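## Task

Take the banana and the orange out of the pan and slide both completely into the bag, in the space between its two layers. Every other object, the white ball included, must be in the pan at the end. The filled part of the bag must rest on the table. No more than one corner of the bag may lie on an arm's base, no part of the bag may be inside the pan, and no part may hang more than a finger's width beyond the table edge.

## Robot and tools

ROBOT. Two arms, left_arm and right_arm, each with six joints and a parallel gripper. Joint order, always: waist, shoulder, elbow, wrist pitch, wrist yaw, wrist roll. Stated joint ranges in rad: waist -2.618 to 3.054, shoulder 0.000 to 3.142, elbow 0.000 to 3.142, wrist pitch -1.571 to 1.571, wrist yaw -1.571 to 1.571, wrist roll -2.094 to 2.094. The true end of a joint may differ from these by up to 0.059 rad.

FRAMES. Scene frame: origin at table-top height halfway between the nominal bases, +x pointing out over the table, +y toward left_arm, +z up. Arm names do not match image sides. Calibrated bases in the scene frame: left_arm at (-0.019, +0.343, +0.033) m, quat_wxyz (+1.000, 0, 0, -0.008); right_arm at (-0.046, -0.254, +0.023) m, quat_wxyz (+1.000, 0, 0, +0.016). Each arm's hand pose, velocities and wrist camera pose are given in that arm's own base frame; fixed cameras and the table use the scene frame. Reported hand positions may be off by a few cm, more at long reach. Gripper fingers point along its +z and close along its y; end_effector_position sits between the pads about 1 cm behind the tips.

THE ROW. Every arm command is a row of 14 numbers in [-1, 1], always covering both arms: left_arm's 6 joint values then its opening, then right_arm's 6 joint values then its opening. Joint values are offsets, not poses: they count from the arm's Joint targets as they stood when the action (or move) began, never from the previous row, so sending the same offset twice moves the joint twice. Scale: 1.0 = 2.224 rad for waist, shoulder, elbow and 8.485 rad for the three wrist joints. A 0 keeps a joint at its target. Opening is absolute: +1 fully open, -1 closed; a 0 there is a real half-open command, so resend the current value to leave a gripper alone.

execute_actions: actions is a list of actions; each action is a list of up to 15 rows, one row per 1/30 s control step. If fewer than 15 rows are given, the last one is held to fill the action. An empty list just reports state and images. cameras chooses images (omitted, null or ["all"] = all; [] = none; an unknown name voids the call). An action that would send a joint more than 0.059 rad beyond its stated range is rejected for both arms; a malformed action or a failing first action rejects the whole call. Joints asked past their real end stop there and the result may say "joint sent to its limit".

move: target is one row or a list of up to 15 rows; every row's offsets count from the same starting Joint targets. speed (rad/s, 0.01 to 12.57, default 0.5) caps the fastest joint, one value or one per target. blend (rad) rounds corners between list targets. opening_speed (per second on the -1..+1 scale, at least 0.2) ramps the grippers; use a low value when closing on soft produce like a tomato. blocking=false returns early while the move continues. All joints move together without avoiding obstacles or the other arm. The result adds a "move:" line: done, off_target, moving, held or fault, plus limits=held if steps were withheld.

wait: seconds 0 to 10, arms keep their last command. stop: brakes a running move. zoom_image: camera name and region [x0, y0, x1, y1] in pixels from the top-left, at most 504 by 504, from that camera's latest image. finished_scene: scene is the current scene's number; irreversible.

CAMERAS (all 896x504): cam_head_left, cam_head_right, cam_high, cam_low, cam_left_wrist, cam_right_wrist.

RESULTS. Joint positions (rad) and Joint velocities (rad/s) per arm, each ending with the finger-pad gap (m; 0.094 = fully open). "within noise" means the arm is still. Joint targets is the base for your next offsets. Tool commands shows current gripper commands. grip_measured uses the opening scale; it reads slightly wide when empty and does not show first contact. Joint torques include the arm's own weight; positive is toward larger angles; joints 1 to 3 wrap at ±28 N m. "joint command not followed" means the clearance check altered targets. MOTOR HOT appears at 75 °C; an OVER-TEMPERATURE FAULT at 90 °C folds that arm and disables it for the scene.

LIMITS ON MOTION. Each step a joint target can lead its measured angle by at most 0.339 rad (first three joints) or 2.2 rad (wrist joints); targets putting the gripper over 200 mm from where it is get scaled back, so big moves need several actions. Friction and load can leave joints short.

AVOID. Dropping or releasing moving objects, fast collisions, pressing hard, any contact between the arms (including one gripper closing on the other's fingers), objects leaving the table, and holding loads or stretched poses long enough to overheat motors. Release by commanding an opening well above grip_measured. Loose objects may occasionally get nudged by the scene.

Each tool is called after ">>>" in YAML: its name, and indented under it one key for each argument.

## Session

>>> execute_actions:
  actions: []

>>> zoom_image:
  camera: "cam_head_left"
  region: [180, 180, 560, 400]

Scene clock: 0.00 s.
left_arm: end_effector_position=(+0.3944, +0.0308, +0.0949) grip_measured=+1.000 end_effector_quat_wxyz=(+0.587, -0.050, +0.806, +0.059) | right_arm: end_effector_position=(+0.3969, +0.0123, +0.0815) grip_measured=+1.000 end_effector_quat_wxyz=(+0.550, -0.013, +0.835, -0.014)
Joint positions: left_arm=[0.018 1.567 0.361 0.893 -0.137 -0.006 0.094] | right_arm=[0.058 1.557 0.408 0.741 0.063 -0.014 0.094]
Joint velocities: within noise
Joint torques (N m): no reading
Heat: left arm: 25 °C; right arm: 28 °C.
Joint targets: left_arm=[0.018 1.563 0.365 0.889 -0.137 -0.006] | right_arm=[0.058 1.547 0.419 0.755 0.063 -0.014]
Tool commands: left_gripper/opening=+1.0 right_gripper/opening=+1.0

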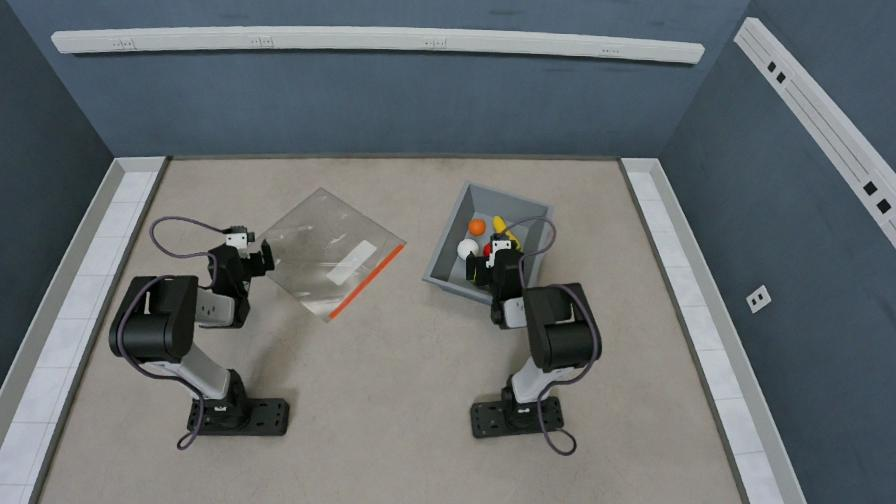

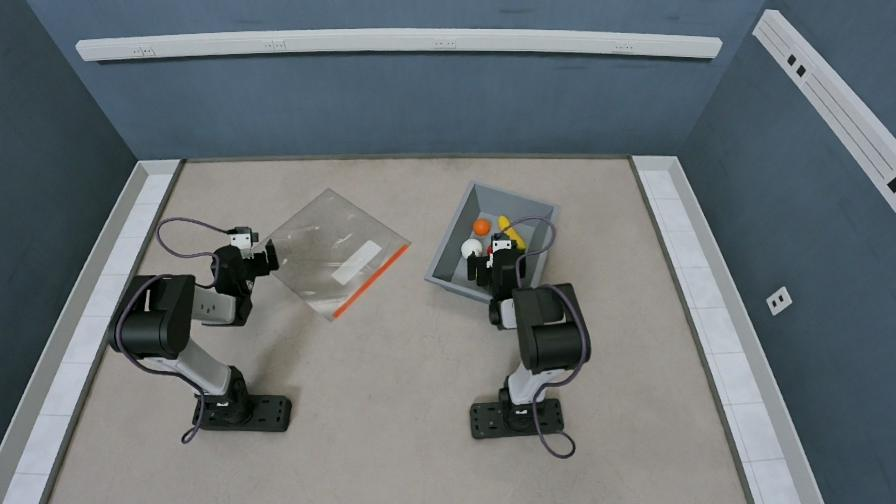

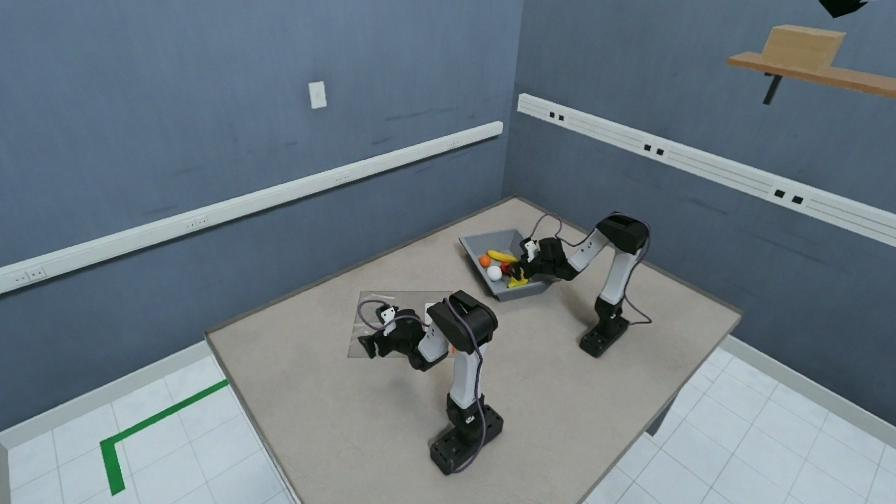

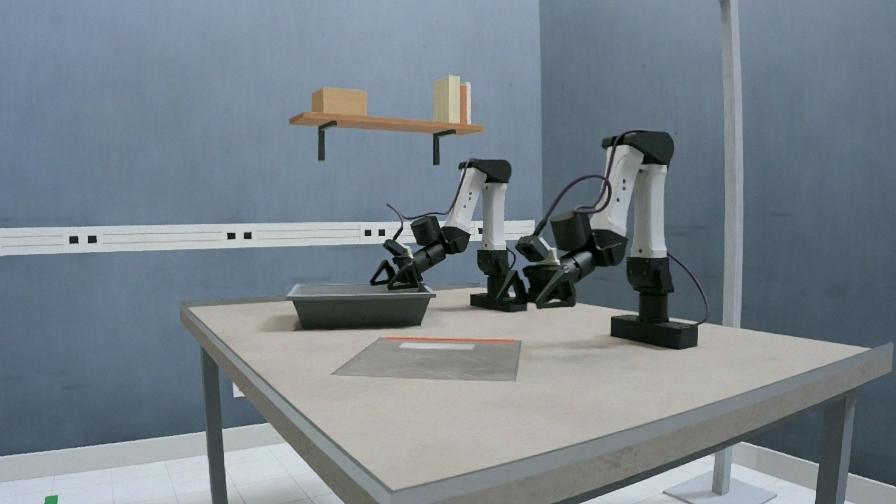

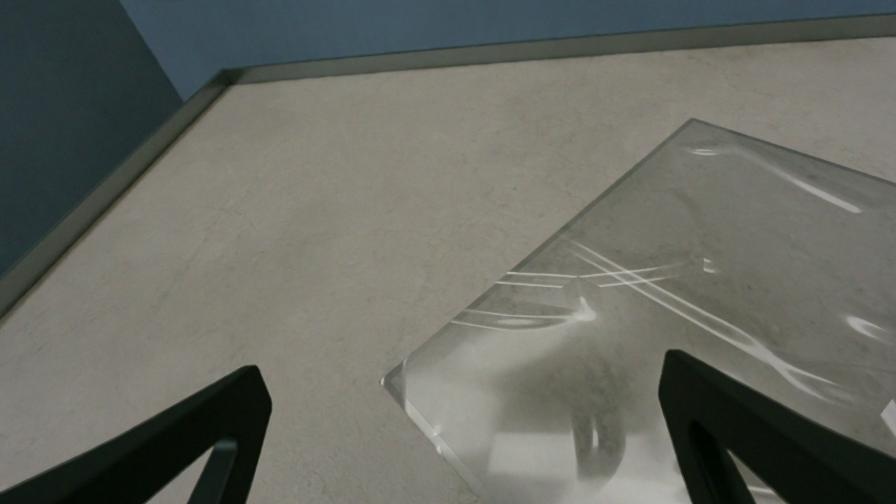

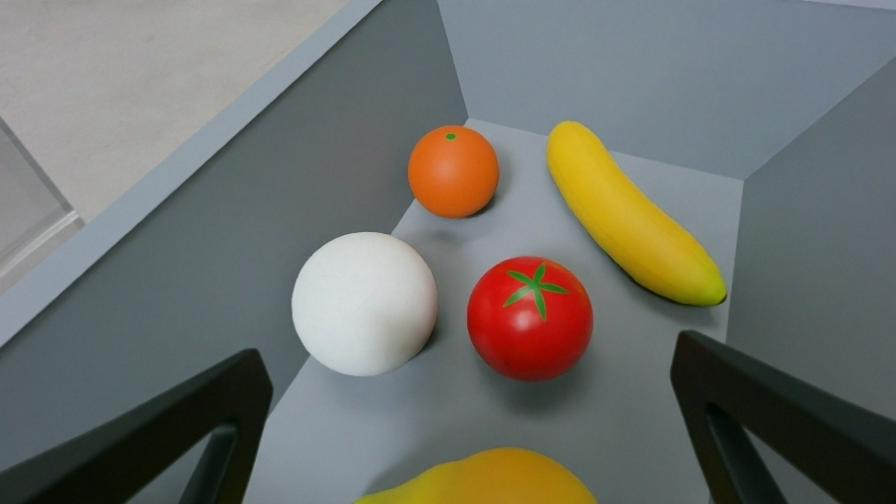

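Scaled by 1.326 from the camera's 896x504 image, which has a finer 1280x720 frame.

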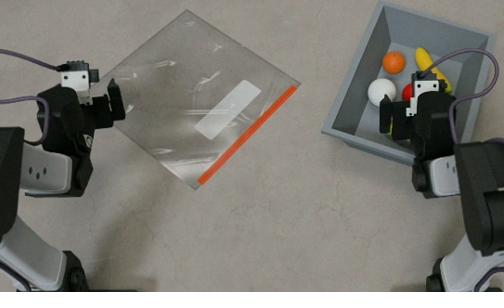

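>>> move:
  target: [-0.2689,0.2639,0.7496,-0.2759,0.0161,0.0083,0.28,-0.0445,0.1776,0.5638,-0.1807,-0.0074,0.0017,0.6]
  speed: 1.0

>>> zoom_image:
  camera: "cam_head_left"
  region: [220, 170, 570, 350]

Scene clock: 7.07 s.
left_arm: end_effector_position=(+0.3471, -0.2247, +0.1222) grip_measured=+0.281 end_effector_quat_wxyz=(+0.008, +0.311, +0.950, +0.005) | right_arm: end_effector_position=(+0.4838, -0.0184, +0.1347) grip_measured=+0.601 end_effector_quat_wxyz=(+0.251, +0.014, +0.968, -0.010)
Joint positions: left_arm=[-0.58 2.13 2.012 -1.44 -0.014 0.053 0.06] | right_arm=[-0.035 1.929 1.644 -0.778 0.01 -0.008 0.075]
Joint velocities: within noise
Joint torques (N m): left_arm=[0.27 -9.36 9.01 0.27 0.14 0.05] | right_arm=[-0.58 -8.79 9.65 1.17 -0.11 0.13]
Heat: left arm: 27 °C; right arm: 29 °C.
Joint targets: left_arm=[-0.580 2.150 2.033 -1.452 0.000 0.064] | right_arm=[-0.041 1.942 1.673 -0.778 0.000 0.000]
move: done

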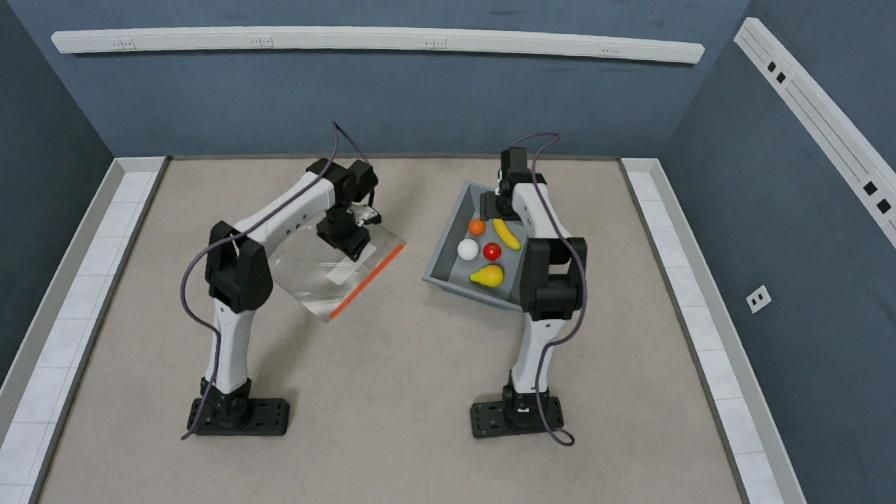

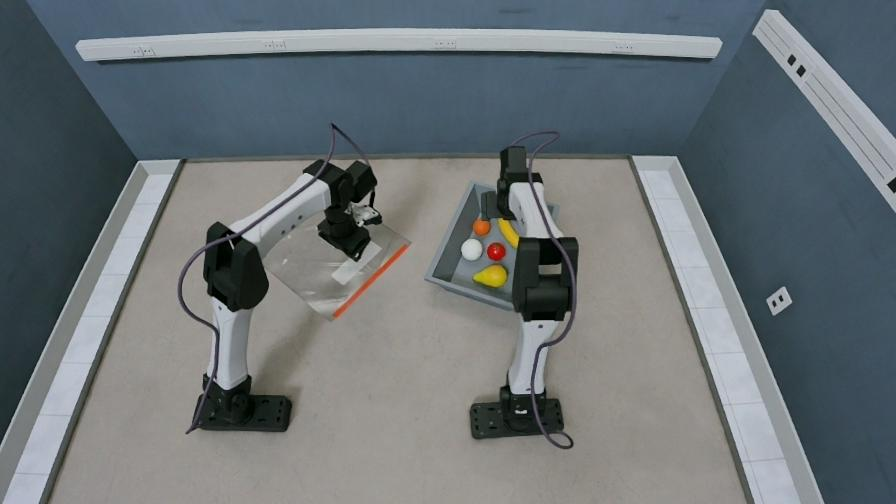

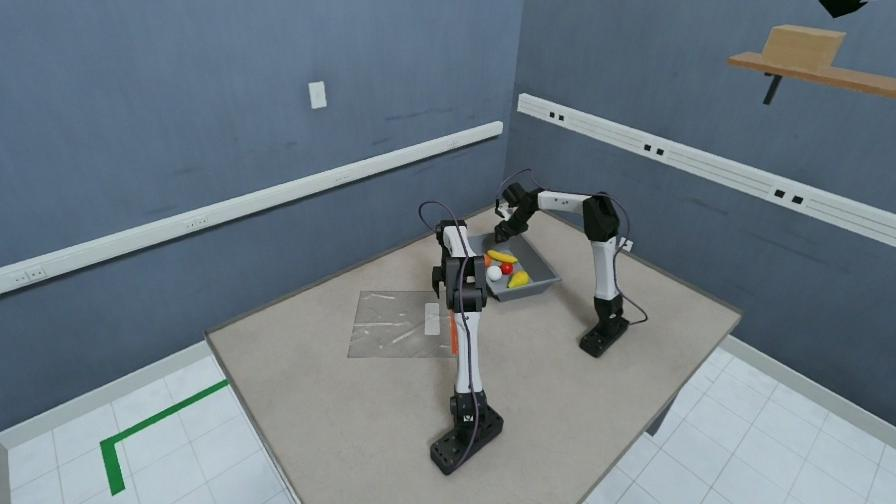

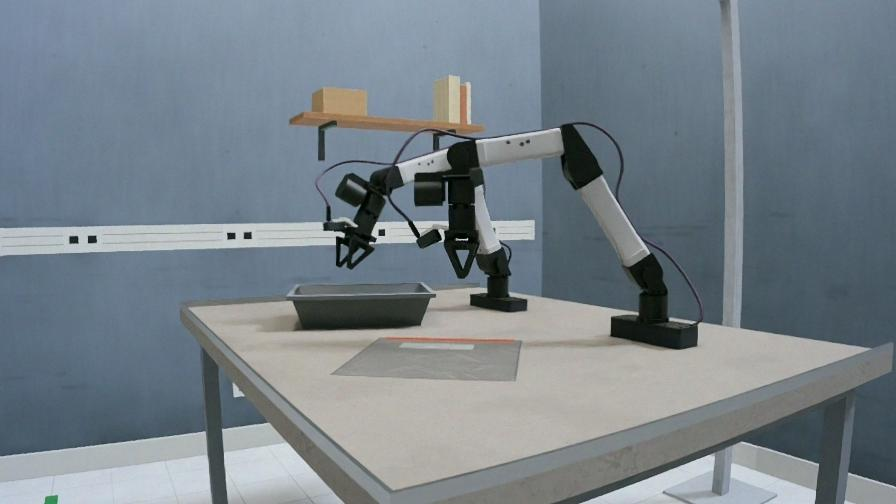

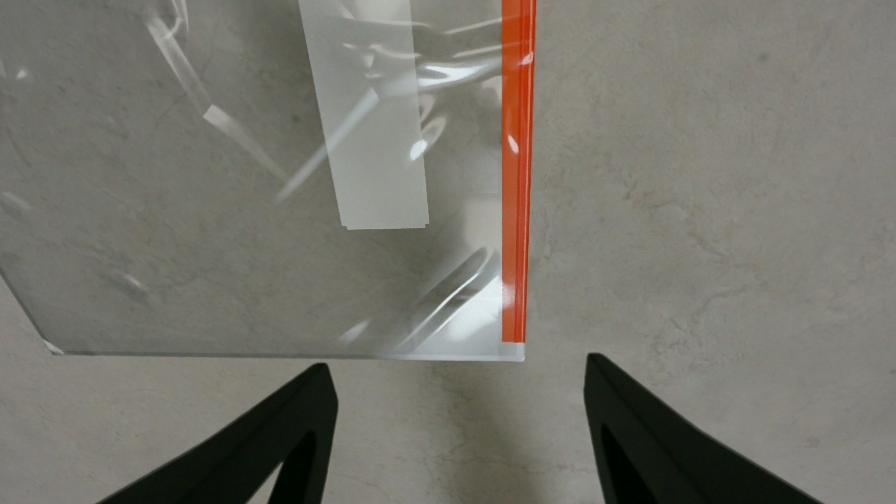

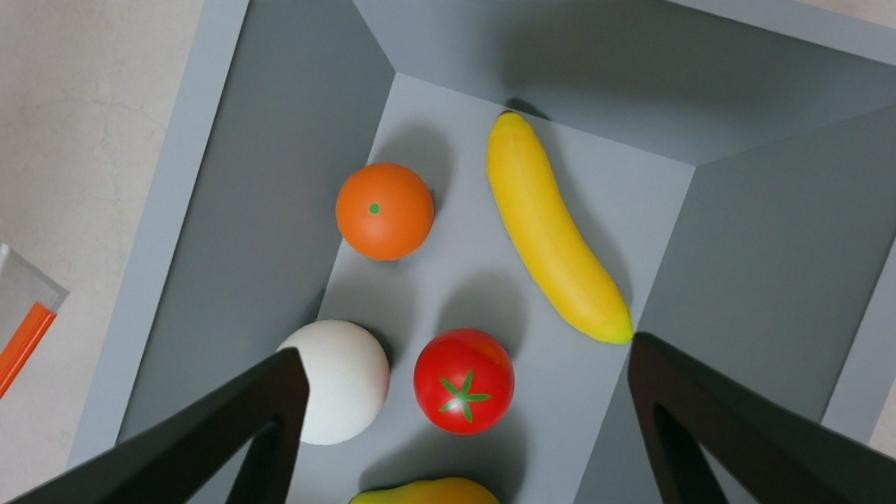

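Scaled by 1.440 from the camera's 896x504 image, which has a finer 1280x720 frame.

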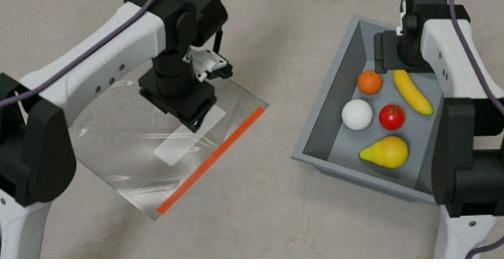

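>>> move:
  target:
    - [0,0.0470,-0.0858,0.0346,0,0,0.28,-0.02,0.1,0.145,-0.0258,0,-0.033,0.6]
    - [0,0.0820,-0.1500,0.0606,0,0,0.28,-0.0463,0.2109,0.2905,-0.0517,0,-0.0660,0.6]
  speed: [0.5,0.25]
  cameras: ["cam_left_wrist","cam_right_wrist"]

Scene clock: 11.20 s.
left_arm: end_effector_position=(+0.3652, -0.2395, -0.0169) grip_measured=+0.281 end_effector_quat_wxyz=(+0.006, +0.313, +0.950, -0.001) | right_arm: end_effector_position=(+0.5200, -0.0736, +0.0880) grip_measured=+0.601 end_effector_quat_wxyz=(+0.116, -0.203, +0.971, -0.046)
Joint positions: left_arm=[-0.58 2.297 1.726 -0.988 0 0.056 0.06] | right_arm=[-0.138 2.397 2.291 -1.214 0.008 -0.552 0.075]
Joint velocities: within noise
Joint torques (N m): left_arm=[0.27 -9.21 4.11 0.99 0.01 0.03] | right_arm=[-0.55 -11.63 9.11 0.69 -0.12 0.01]
Heat: left arm: 27 °C; right arm: 30 °C.
Joint targets: left_arm=[-0.580 2.333 1.699 -0.938 0.000 0.064] | right_arm=[-0.144 2.411 2.319 -1.217 0.000 -0.560]
move: off_target (left_arm); left_arm: the wrist pitch is farthest, 0.050 rad from its target
Images, in order (width x height): cam_left_wrist 896x504, cam_right_wrist 896x504.

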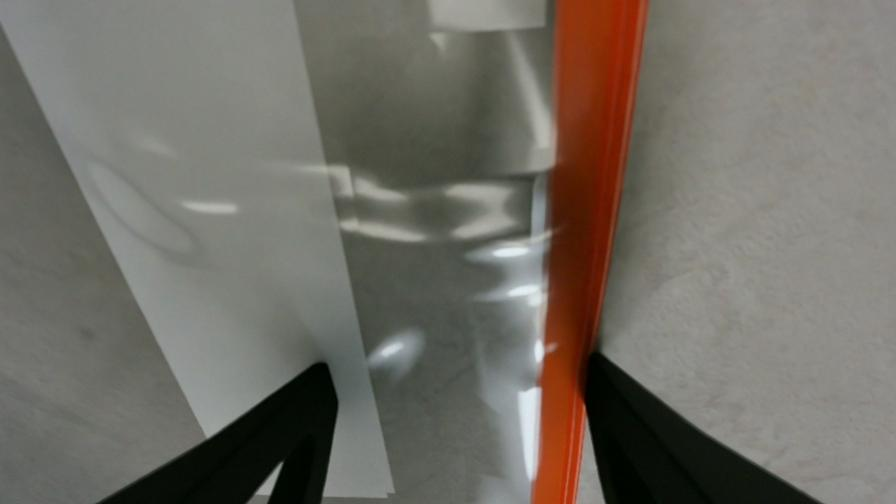

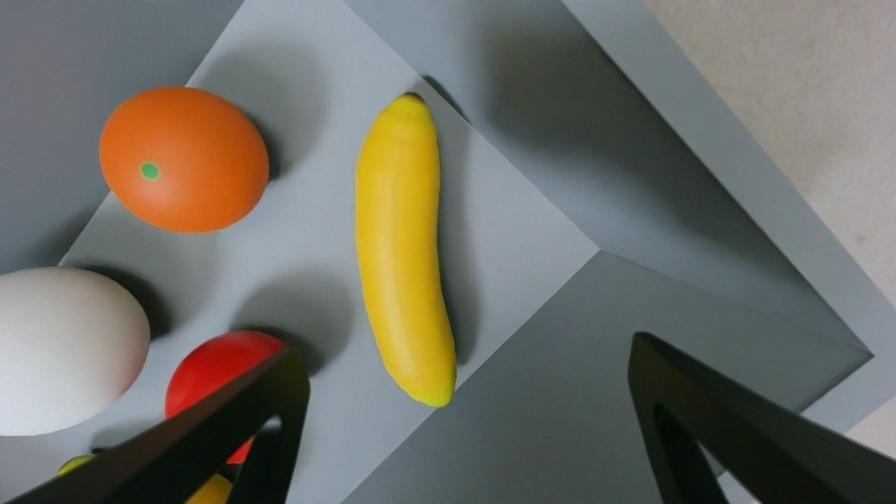

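>>> move:
  target:
    - [0.0110,-0.0159,0.0243,-0.0104,0,0,0.28,0.0005,0.003,-0.075,0.0205,0,-0.0071,0.6]
    - [0.0110,0.0085,-0.0034,0.0033,0,0,0.28,0.0009,0.0061,-0.1509,0.0411,0,-0.0071,0.6]
  speed: [0.25,0.2]
  cameras: ["cam_left_wrist","cam_right_wrist"]

Scene clock: 15.10 s.
left_arm: end_effector_position=(+0.3712, -0.2339, -0.0176) grip_measured=+0.281 end_effector_quat_wxyz=(+0.009, +0.304, +0.953, -0.005) | right_arm: end_effector_position=(+0.5228, -0.0740, +0.0049) grip_measured=+0.601 end_effector_quat_wxyz=(+0.119, -0.233, +0.964, -0.051)
Joint positions: left_arm=[-0.561 2.299 1.726 -0.979 0.004 0.057 0.06] | right_arm=[-0.138 2.412 1.985 -0.883 0.008 -0.613 0.075]
Joint velocities: within noise
Joint torques (N m): left_arm=[0.64 -7.86 3.36 1.22 -0.03 0.03] | right_arm=[-0.36 -11.85 6.31 0.96 -0.13 -0.02]
Heat: left arm: 28 °C; right arm: 31 °C.
Joint targets: left_arm=[-0.555 2.351 1.692 -0.910 0.000 0.064] | right_arm=[-0.142 2.425 1.983 -0.868 0.000 -0.620]
move: off_target (left_arm); left_arm: the wrist pitch is farthest, 0.069 rad from its target
Images, in order (width x height): cam_left_wrist 896x504, cam_right_wrist 896x504.

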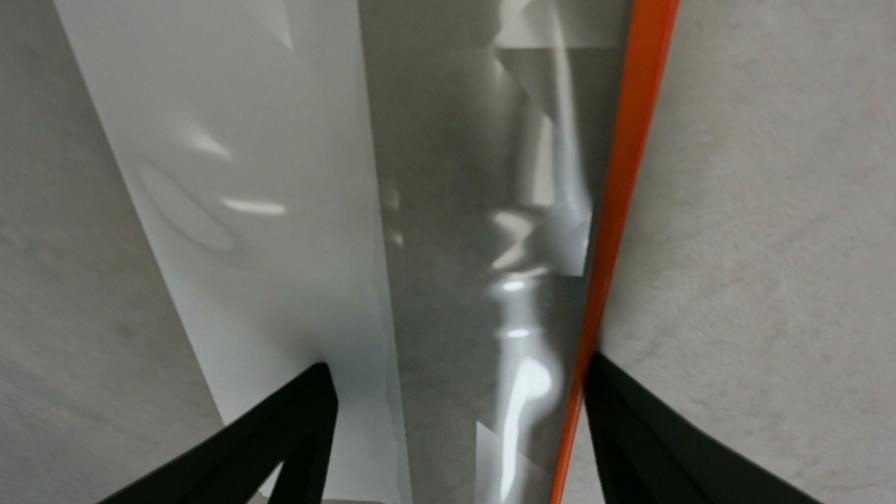

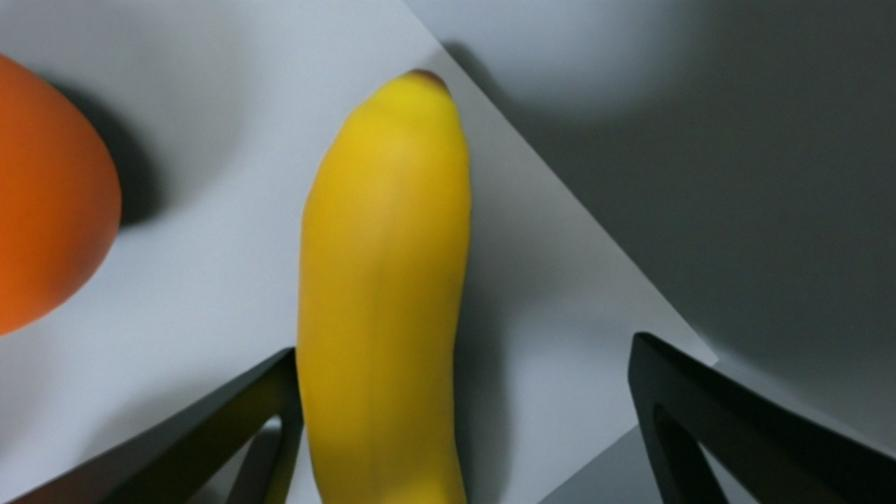

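>>> move:
  target:
    - [0,-0.0383,0.0584,-0.0256,0,0,0.28,0.0119,-0.0184,-0.0325,0.0038,0,0,0.6]
    - [0.0118,-0.0362,0.0619,-0.0259,0,0,0.28,0.0119,-0.0184,-0.0325,0.0038,0,0,0.6]
    - [0.0118,0.0009,0.0044,-0.0011,0,0,0.28,0.0119,-0.0184,-0.0325,0.0038,0,0,0.6]
  speed: [0.25,0.2,0.2]
  cameras: ["cam_left_wrist","cam_right_wrist"]

Scene clock: 18.67 s.
left_arm: end_effector_position=(+0.3795, -0.2235, -0.0173) grip_measured=+0.281 end_effector_quat_wxyz=(+0.008, +0.290, +0.957, -0.004) | right_arm: end_effector_position=(+0.5211, -0.0731, +0.0014) grip_measured=+0.601 end_effector_quat_wxyz=(+0.125, -0.234, +0.963, -0.054)
Joint positions: left_arm=[-0.53 2.306 1.74 -0.987 0.004 0.058 0.06] | right_arm=[-0.137 2.394 1.934 -0.837 0.008 -0.615 0.075]
Joint velocities: within noise
Joint torques (N m): left_arm=[0.31 -8.35 2.95 1.21 -0.02 0.01] | right_arm=[2.11 -13.68 4.29 0.81 -0.13 0]
Heat: left arm: 29 °C; right arm: 34 °C.
Joint targets: left_arm=[-0.529 2.353 1.702 -0.919 0.000 0.064] | right_arm=[-0.116 2.384 1.911 -0.836 0.000 -0.620]
move: off_target (left_arm); left_arm: the wrist pitch is farthest, 0.067 rad from its target
Images, in order (width x height): cam_left_wrist 896x504, cam_right_wrist 896x504.

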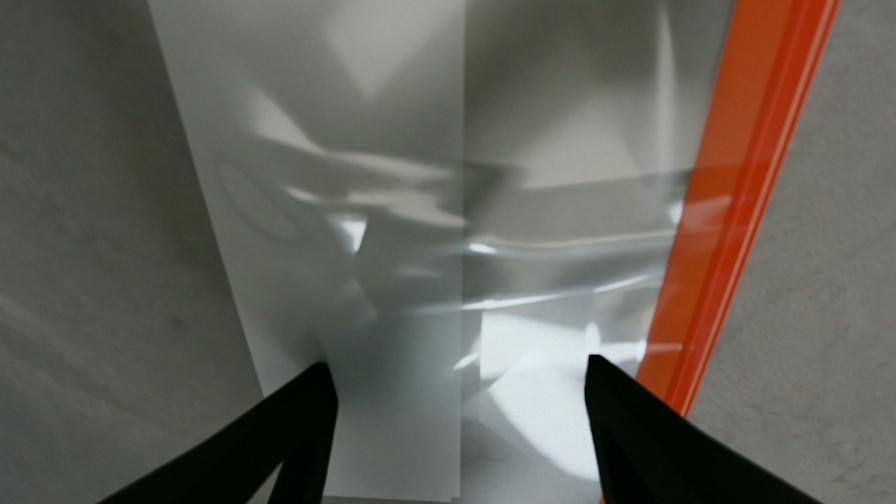

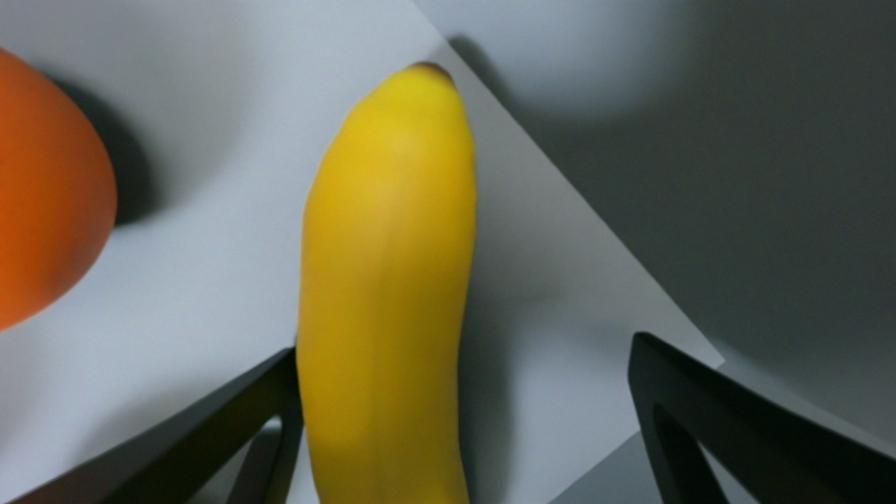

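>>> move:
  target: [0,0,0,0,0,0,-1,0.0117,0,0,0,0,0,0.6]
  opening_speed: 0.5
  speed: 0.2
  cameras: ["cam_left_wrist","cam_right_wrist"]

Scene clock: 21.63 s.
left_arm: end_effector_position=(+0.3853, -0.2279, -0.0171) grip_measured=-0.979 end_effector_quat_wxyz=(+0.022, +0.290, +0.957, -0.010) | right_arm: end_effector_position=(+0.5250, -0.0563, +0.0020) grip_measured=+0.601 end_effector_quat_wxyz=(+0.130, -0.250, +0.958, -0.053)
Joint positions: left_arm=[-0.53 2.306 1.74 -0.957 0.01 0.059 0.001] | right_arm=[-0.104 2.394 1.934 -0.83 0.009 -0.615 0.075]
Joint velocities: within noise
Joint torques (N m): left_arm=[0.29 -8.38 3.03 0.95 -0.06 0.01] | right_arm=[1.43 -13.71 4.29 0.75 -0.13 0]
Heat: left arm: 29 °C; right arm: 36 °C.
Joint targets: left_arm=[-0.529 2.353 1.702 -0.919 0.000 0.064] | right_arm=[-0.090 2.384 1.911 -0.836 0.000 -0.620]
move: off_target (left_arm); left_arm: the shoulder is farthest, 0.047 rad from its target
Images, in order (width x height): cam_left_wrist 896x504, cam_right_wrist 896x504.

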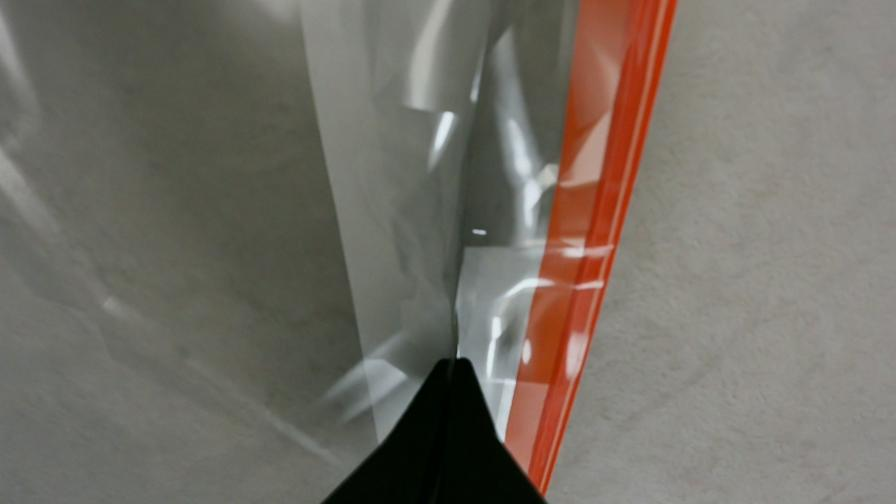

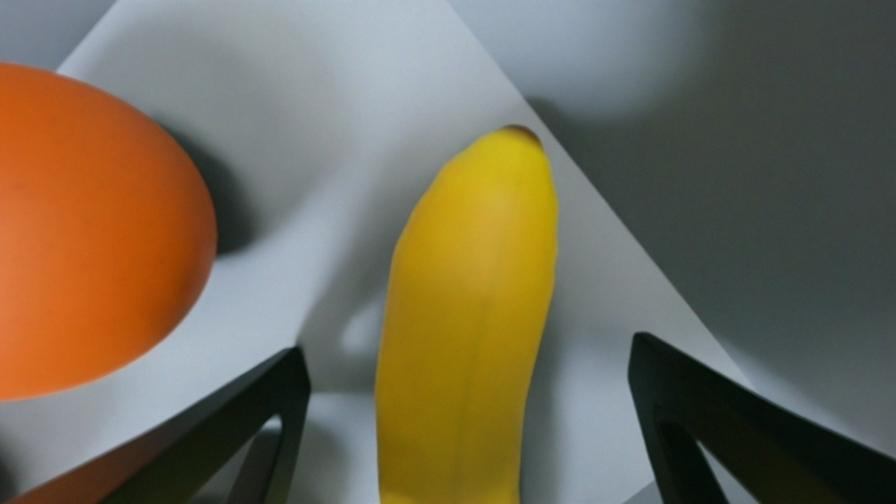

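>>> move:
  target: [0,-0.0658,0.0827,-0.0331,0,0,-1,0,0,0,0,0,0,-0.6]
  opening_speed: 0.6
  speed: 0.2
  cameras: ["cam_left_wrist","cam_right_wrist"]

>>> zoom_image:
  camera: "cam_left_wrist"
  region: [300, 100, 800, 504]

Scene clock: 24.10 s.
left_arm: end_effector_position=(+0.3754, -0.2221, +0.0414) grip_measured=-0.981 end_effector_quat_wxyz=(+0.004, +0.290, +0.957, -0.006) | right_arm: end_effector_position=(+0.5193, -0.0451, -0.0018) grip_measured=-0.438 end_effector_quat_wxyz=(+0.122, -0.258, +0.958, -0.037)
Joint positions: left_arm=[-0.53 2.24 1.867 -1.188 0.01 0.059 0.001] | right_arm=[-0.091 2.394 1.926 -0.848 -0.015 -0.615 0.026]
Joint velocities: within noise
Joint torques (N m): left_arm=[0.27 -14.35 8.81 0.28 -0.07 0.01] | right_arm=[0.2 -13.65 5.07 0.89 0.07 0]
Heat: left arm: 30 °C; right arm: 37 °C.
Joint targets: left_arm=[-0.529 2.207 1.886 -1.200 0.000 0.064] | right_arm=[-0.090 2.384 1.911 -0.836 0.000 -0.620]
move: done
Images, in order (width x height): cam_left_wrist 896x504, cam_right_wrist 896x504.

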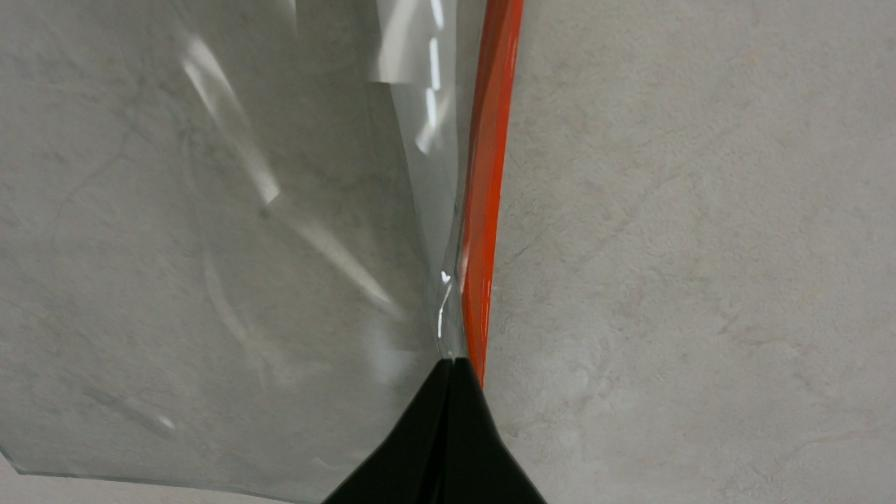

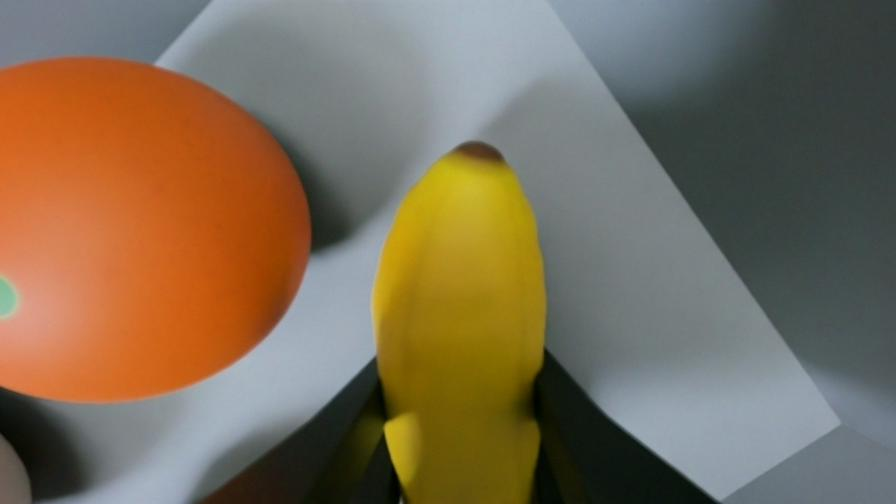

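Scaled by 1.008 from the camera's 896x504 image, which has a finer 1280x720 frame.

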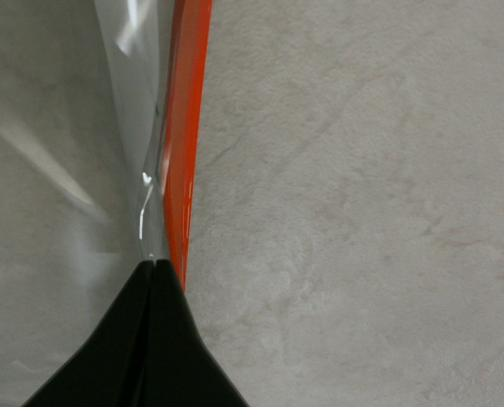

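>>> move:
  target: [0,-0.0018,0.1045,-0.0278,0,0,-1,0,-0.0047,0.1897,-0.0509,0,0,-0.6]
  speed: 0.3
  cameras: ["cam_left_wrist","cam_right_wrist","cam_low","cam_head_left"]

>>> zoom_image:
  camera: "cam_low"
  region: [320, 220, 600, 400]

>>> zoom_image:
  camera: "cam_head_left"
  region: [240, 180, 440, 340]

Scene clock: 26.73 s.
left_arm: end_effector_position=(+0.3751, -0.2220, +0.0995) grip_measured=-0.981 end_effector_quat_wxyz=(+0.001, +0.290, +0.957, -0.005) | right_arm: end_effector_position=(+0.5144, -0.0457, +0.0918) grip_measured=-0.442 end_effector_quat_wxyz=(+0.104, -0.258, +0.960, -0.034)
Joint positions: left_arm=[-0.53 2.24 2.098 -1.424 0.01 0.059 0.001] | right_arm=[-0.091 2.394 2.307 -1.265 -0.009 -0.615 0.026]
Joint velocities: within noise
Joint torques (N m): left_arm=[0.29 -14.64 8.94 0.24 -0.08 0] | right_arm=[0.18 -14.56 8.81 0.69 0.03 0]
Heat: left arm: 32 °C; right arm: 39 °C.
Joint targets: left_arm=[-0.529 2.203 2.118 -1.436 0.000 0.064] | right_arm=[-0.090 2.373 2.333 -1.268 0.000 -0.620]
move: off_target (left_arm); left_arm: the shoulder is farthest, 0.037 rad from its target
Images, in order (width x height): cam_head_left 896x504, cam_low 896x504, cam_left_wrist 896x504, cam_right_wrist 896x504.

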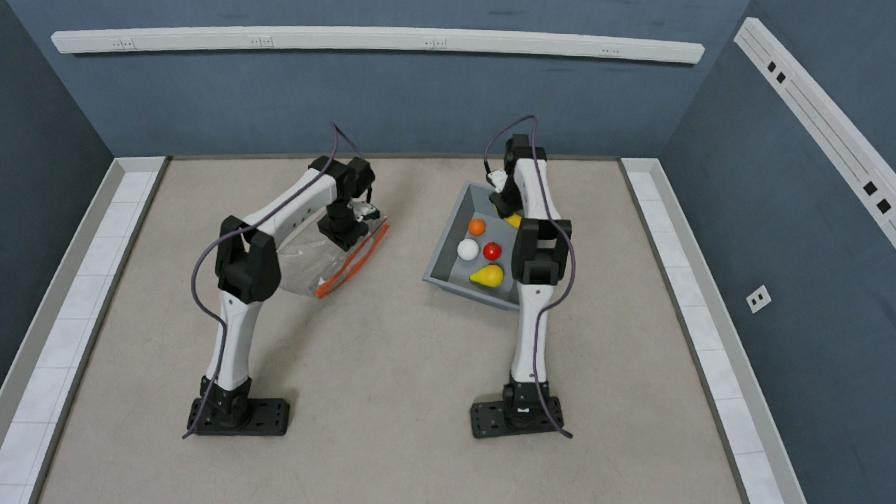

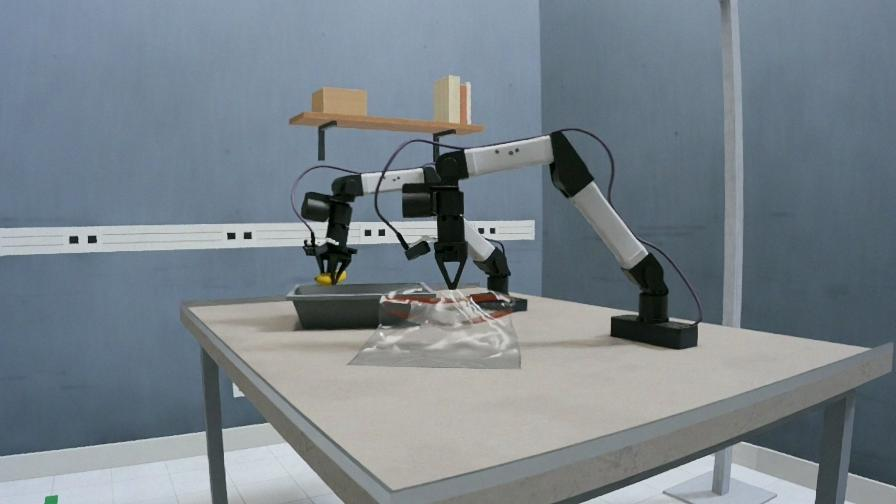

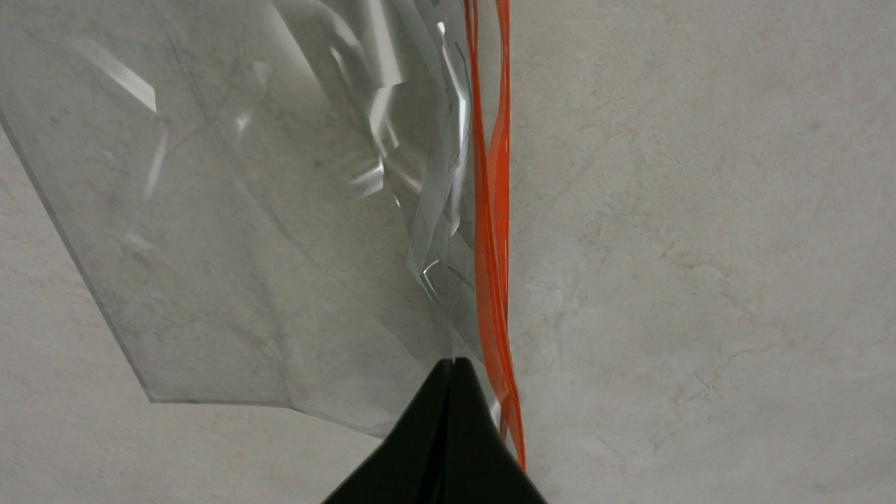

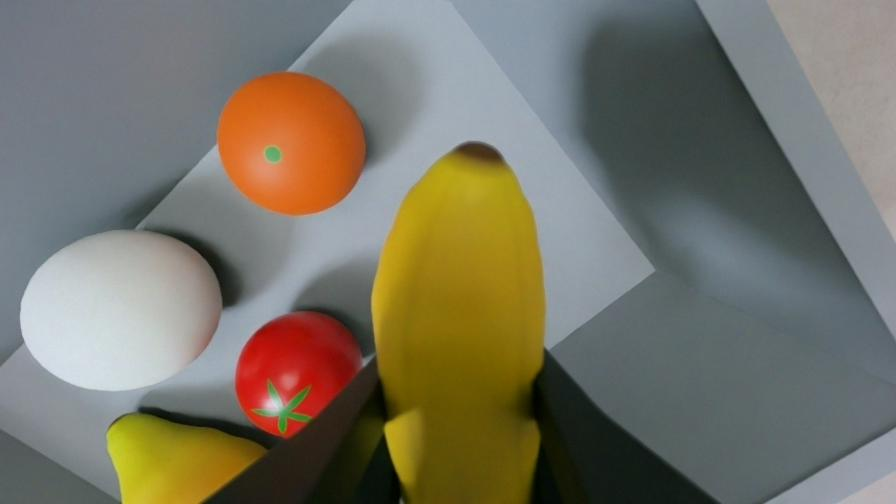

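Scaled by 1.800 from the camera's 896x504 image, which has a finer 1280x720 frame.

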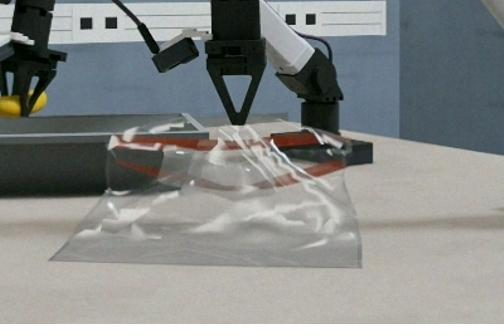

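Scaled by 2.520 from the camera's 896x504 image, which has a finer 1280x720 frame.

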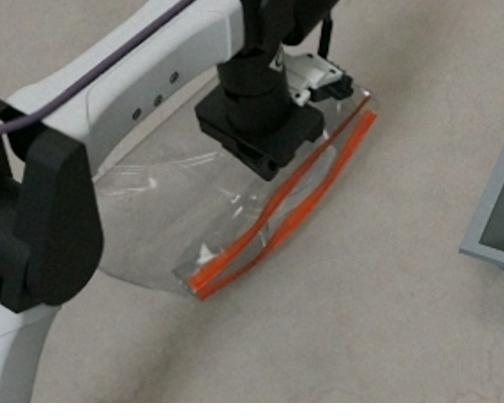

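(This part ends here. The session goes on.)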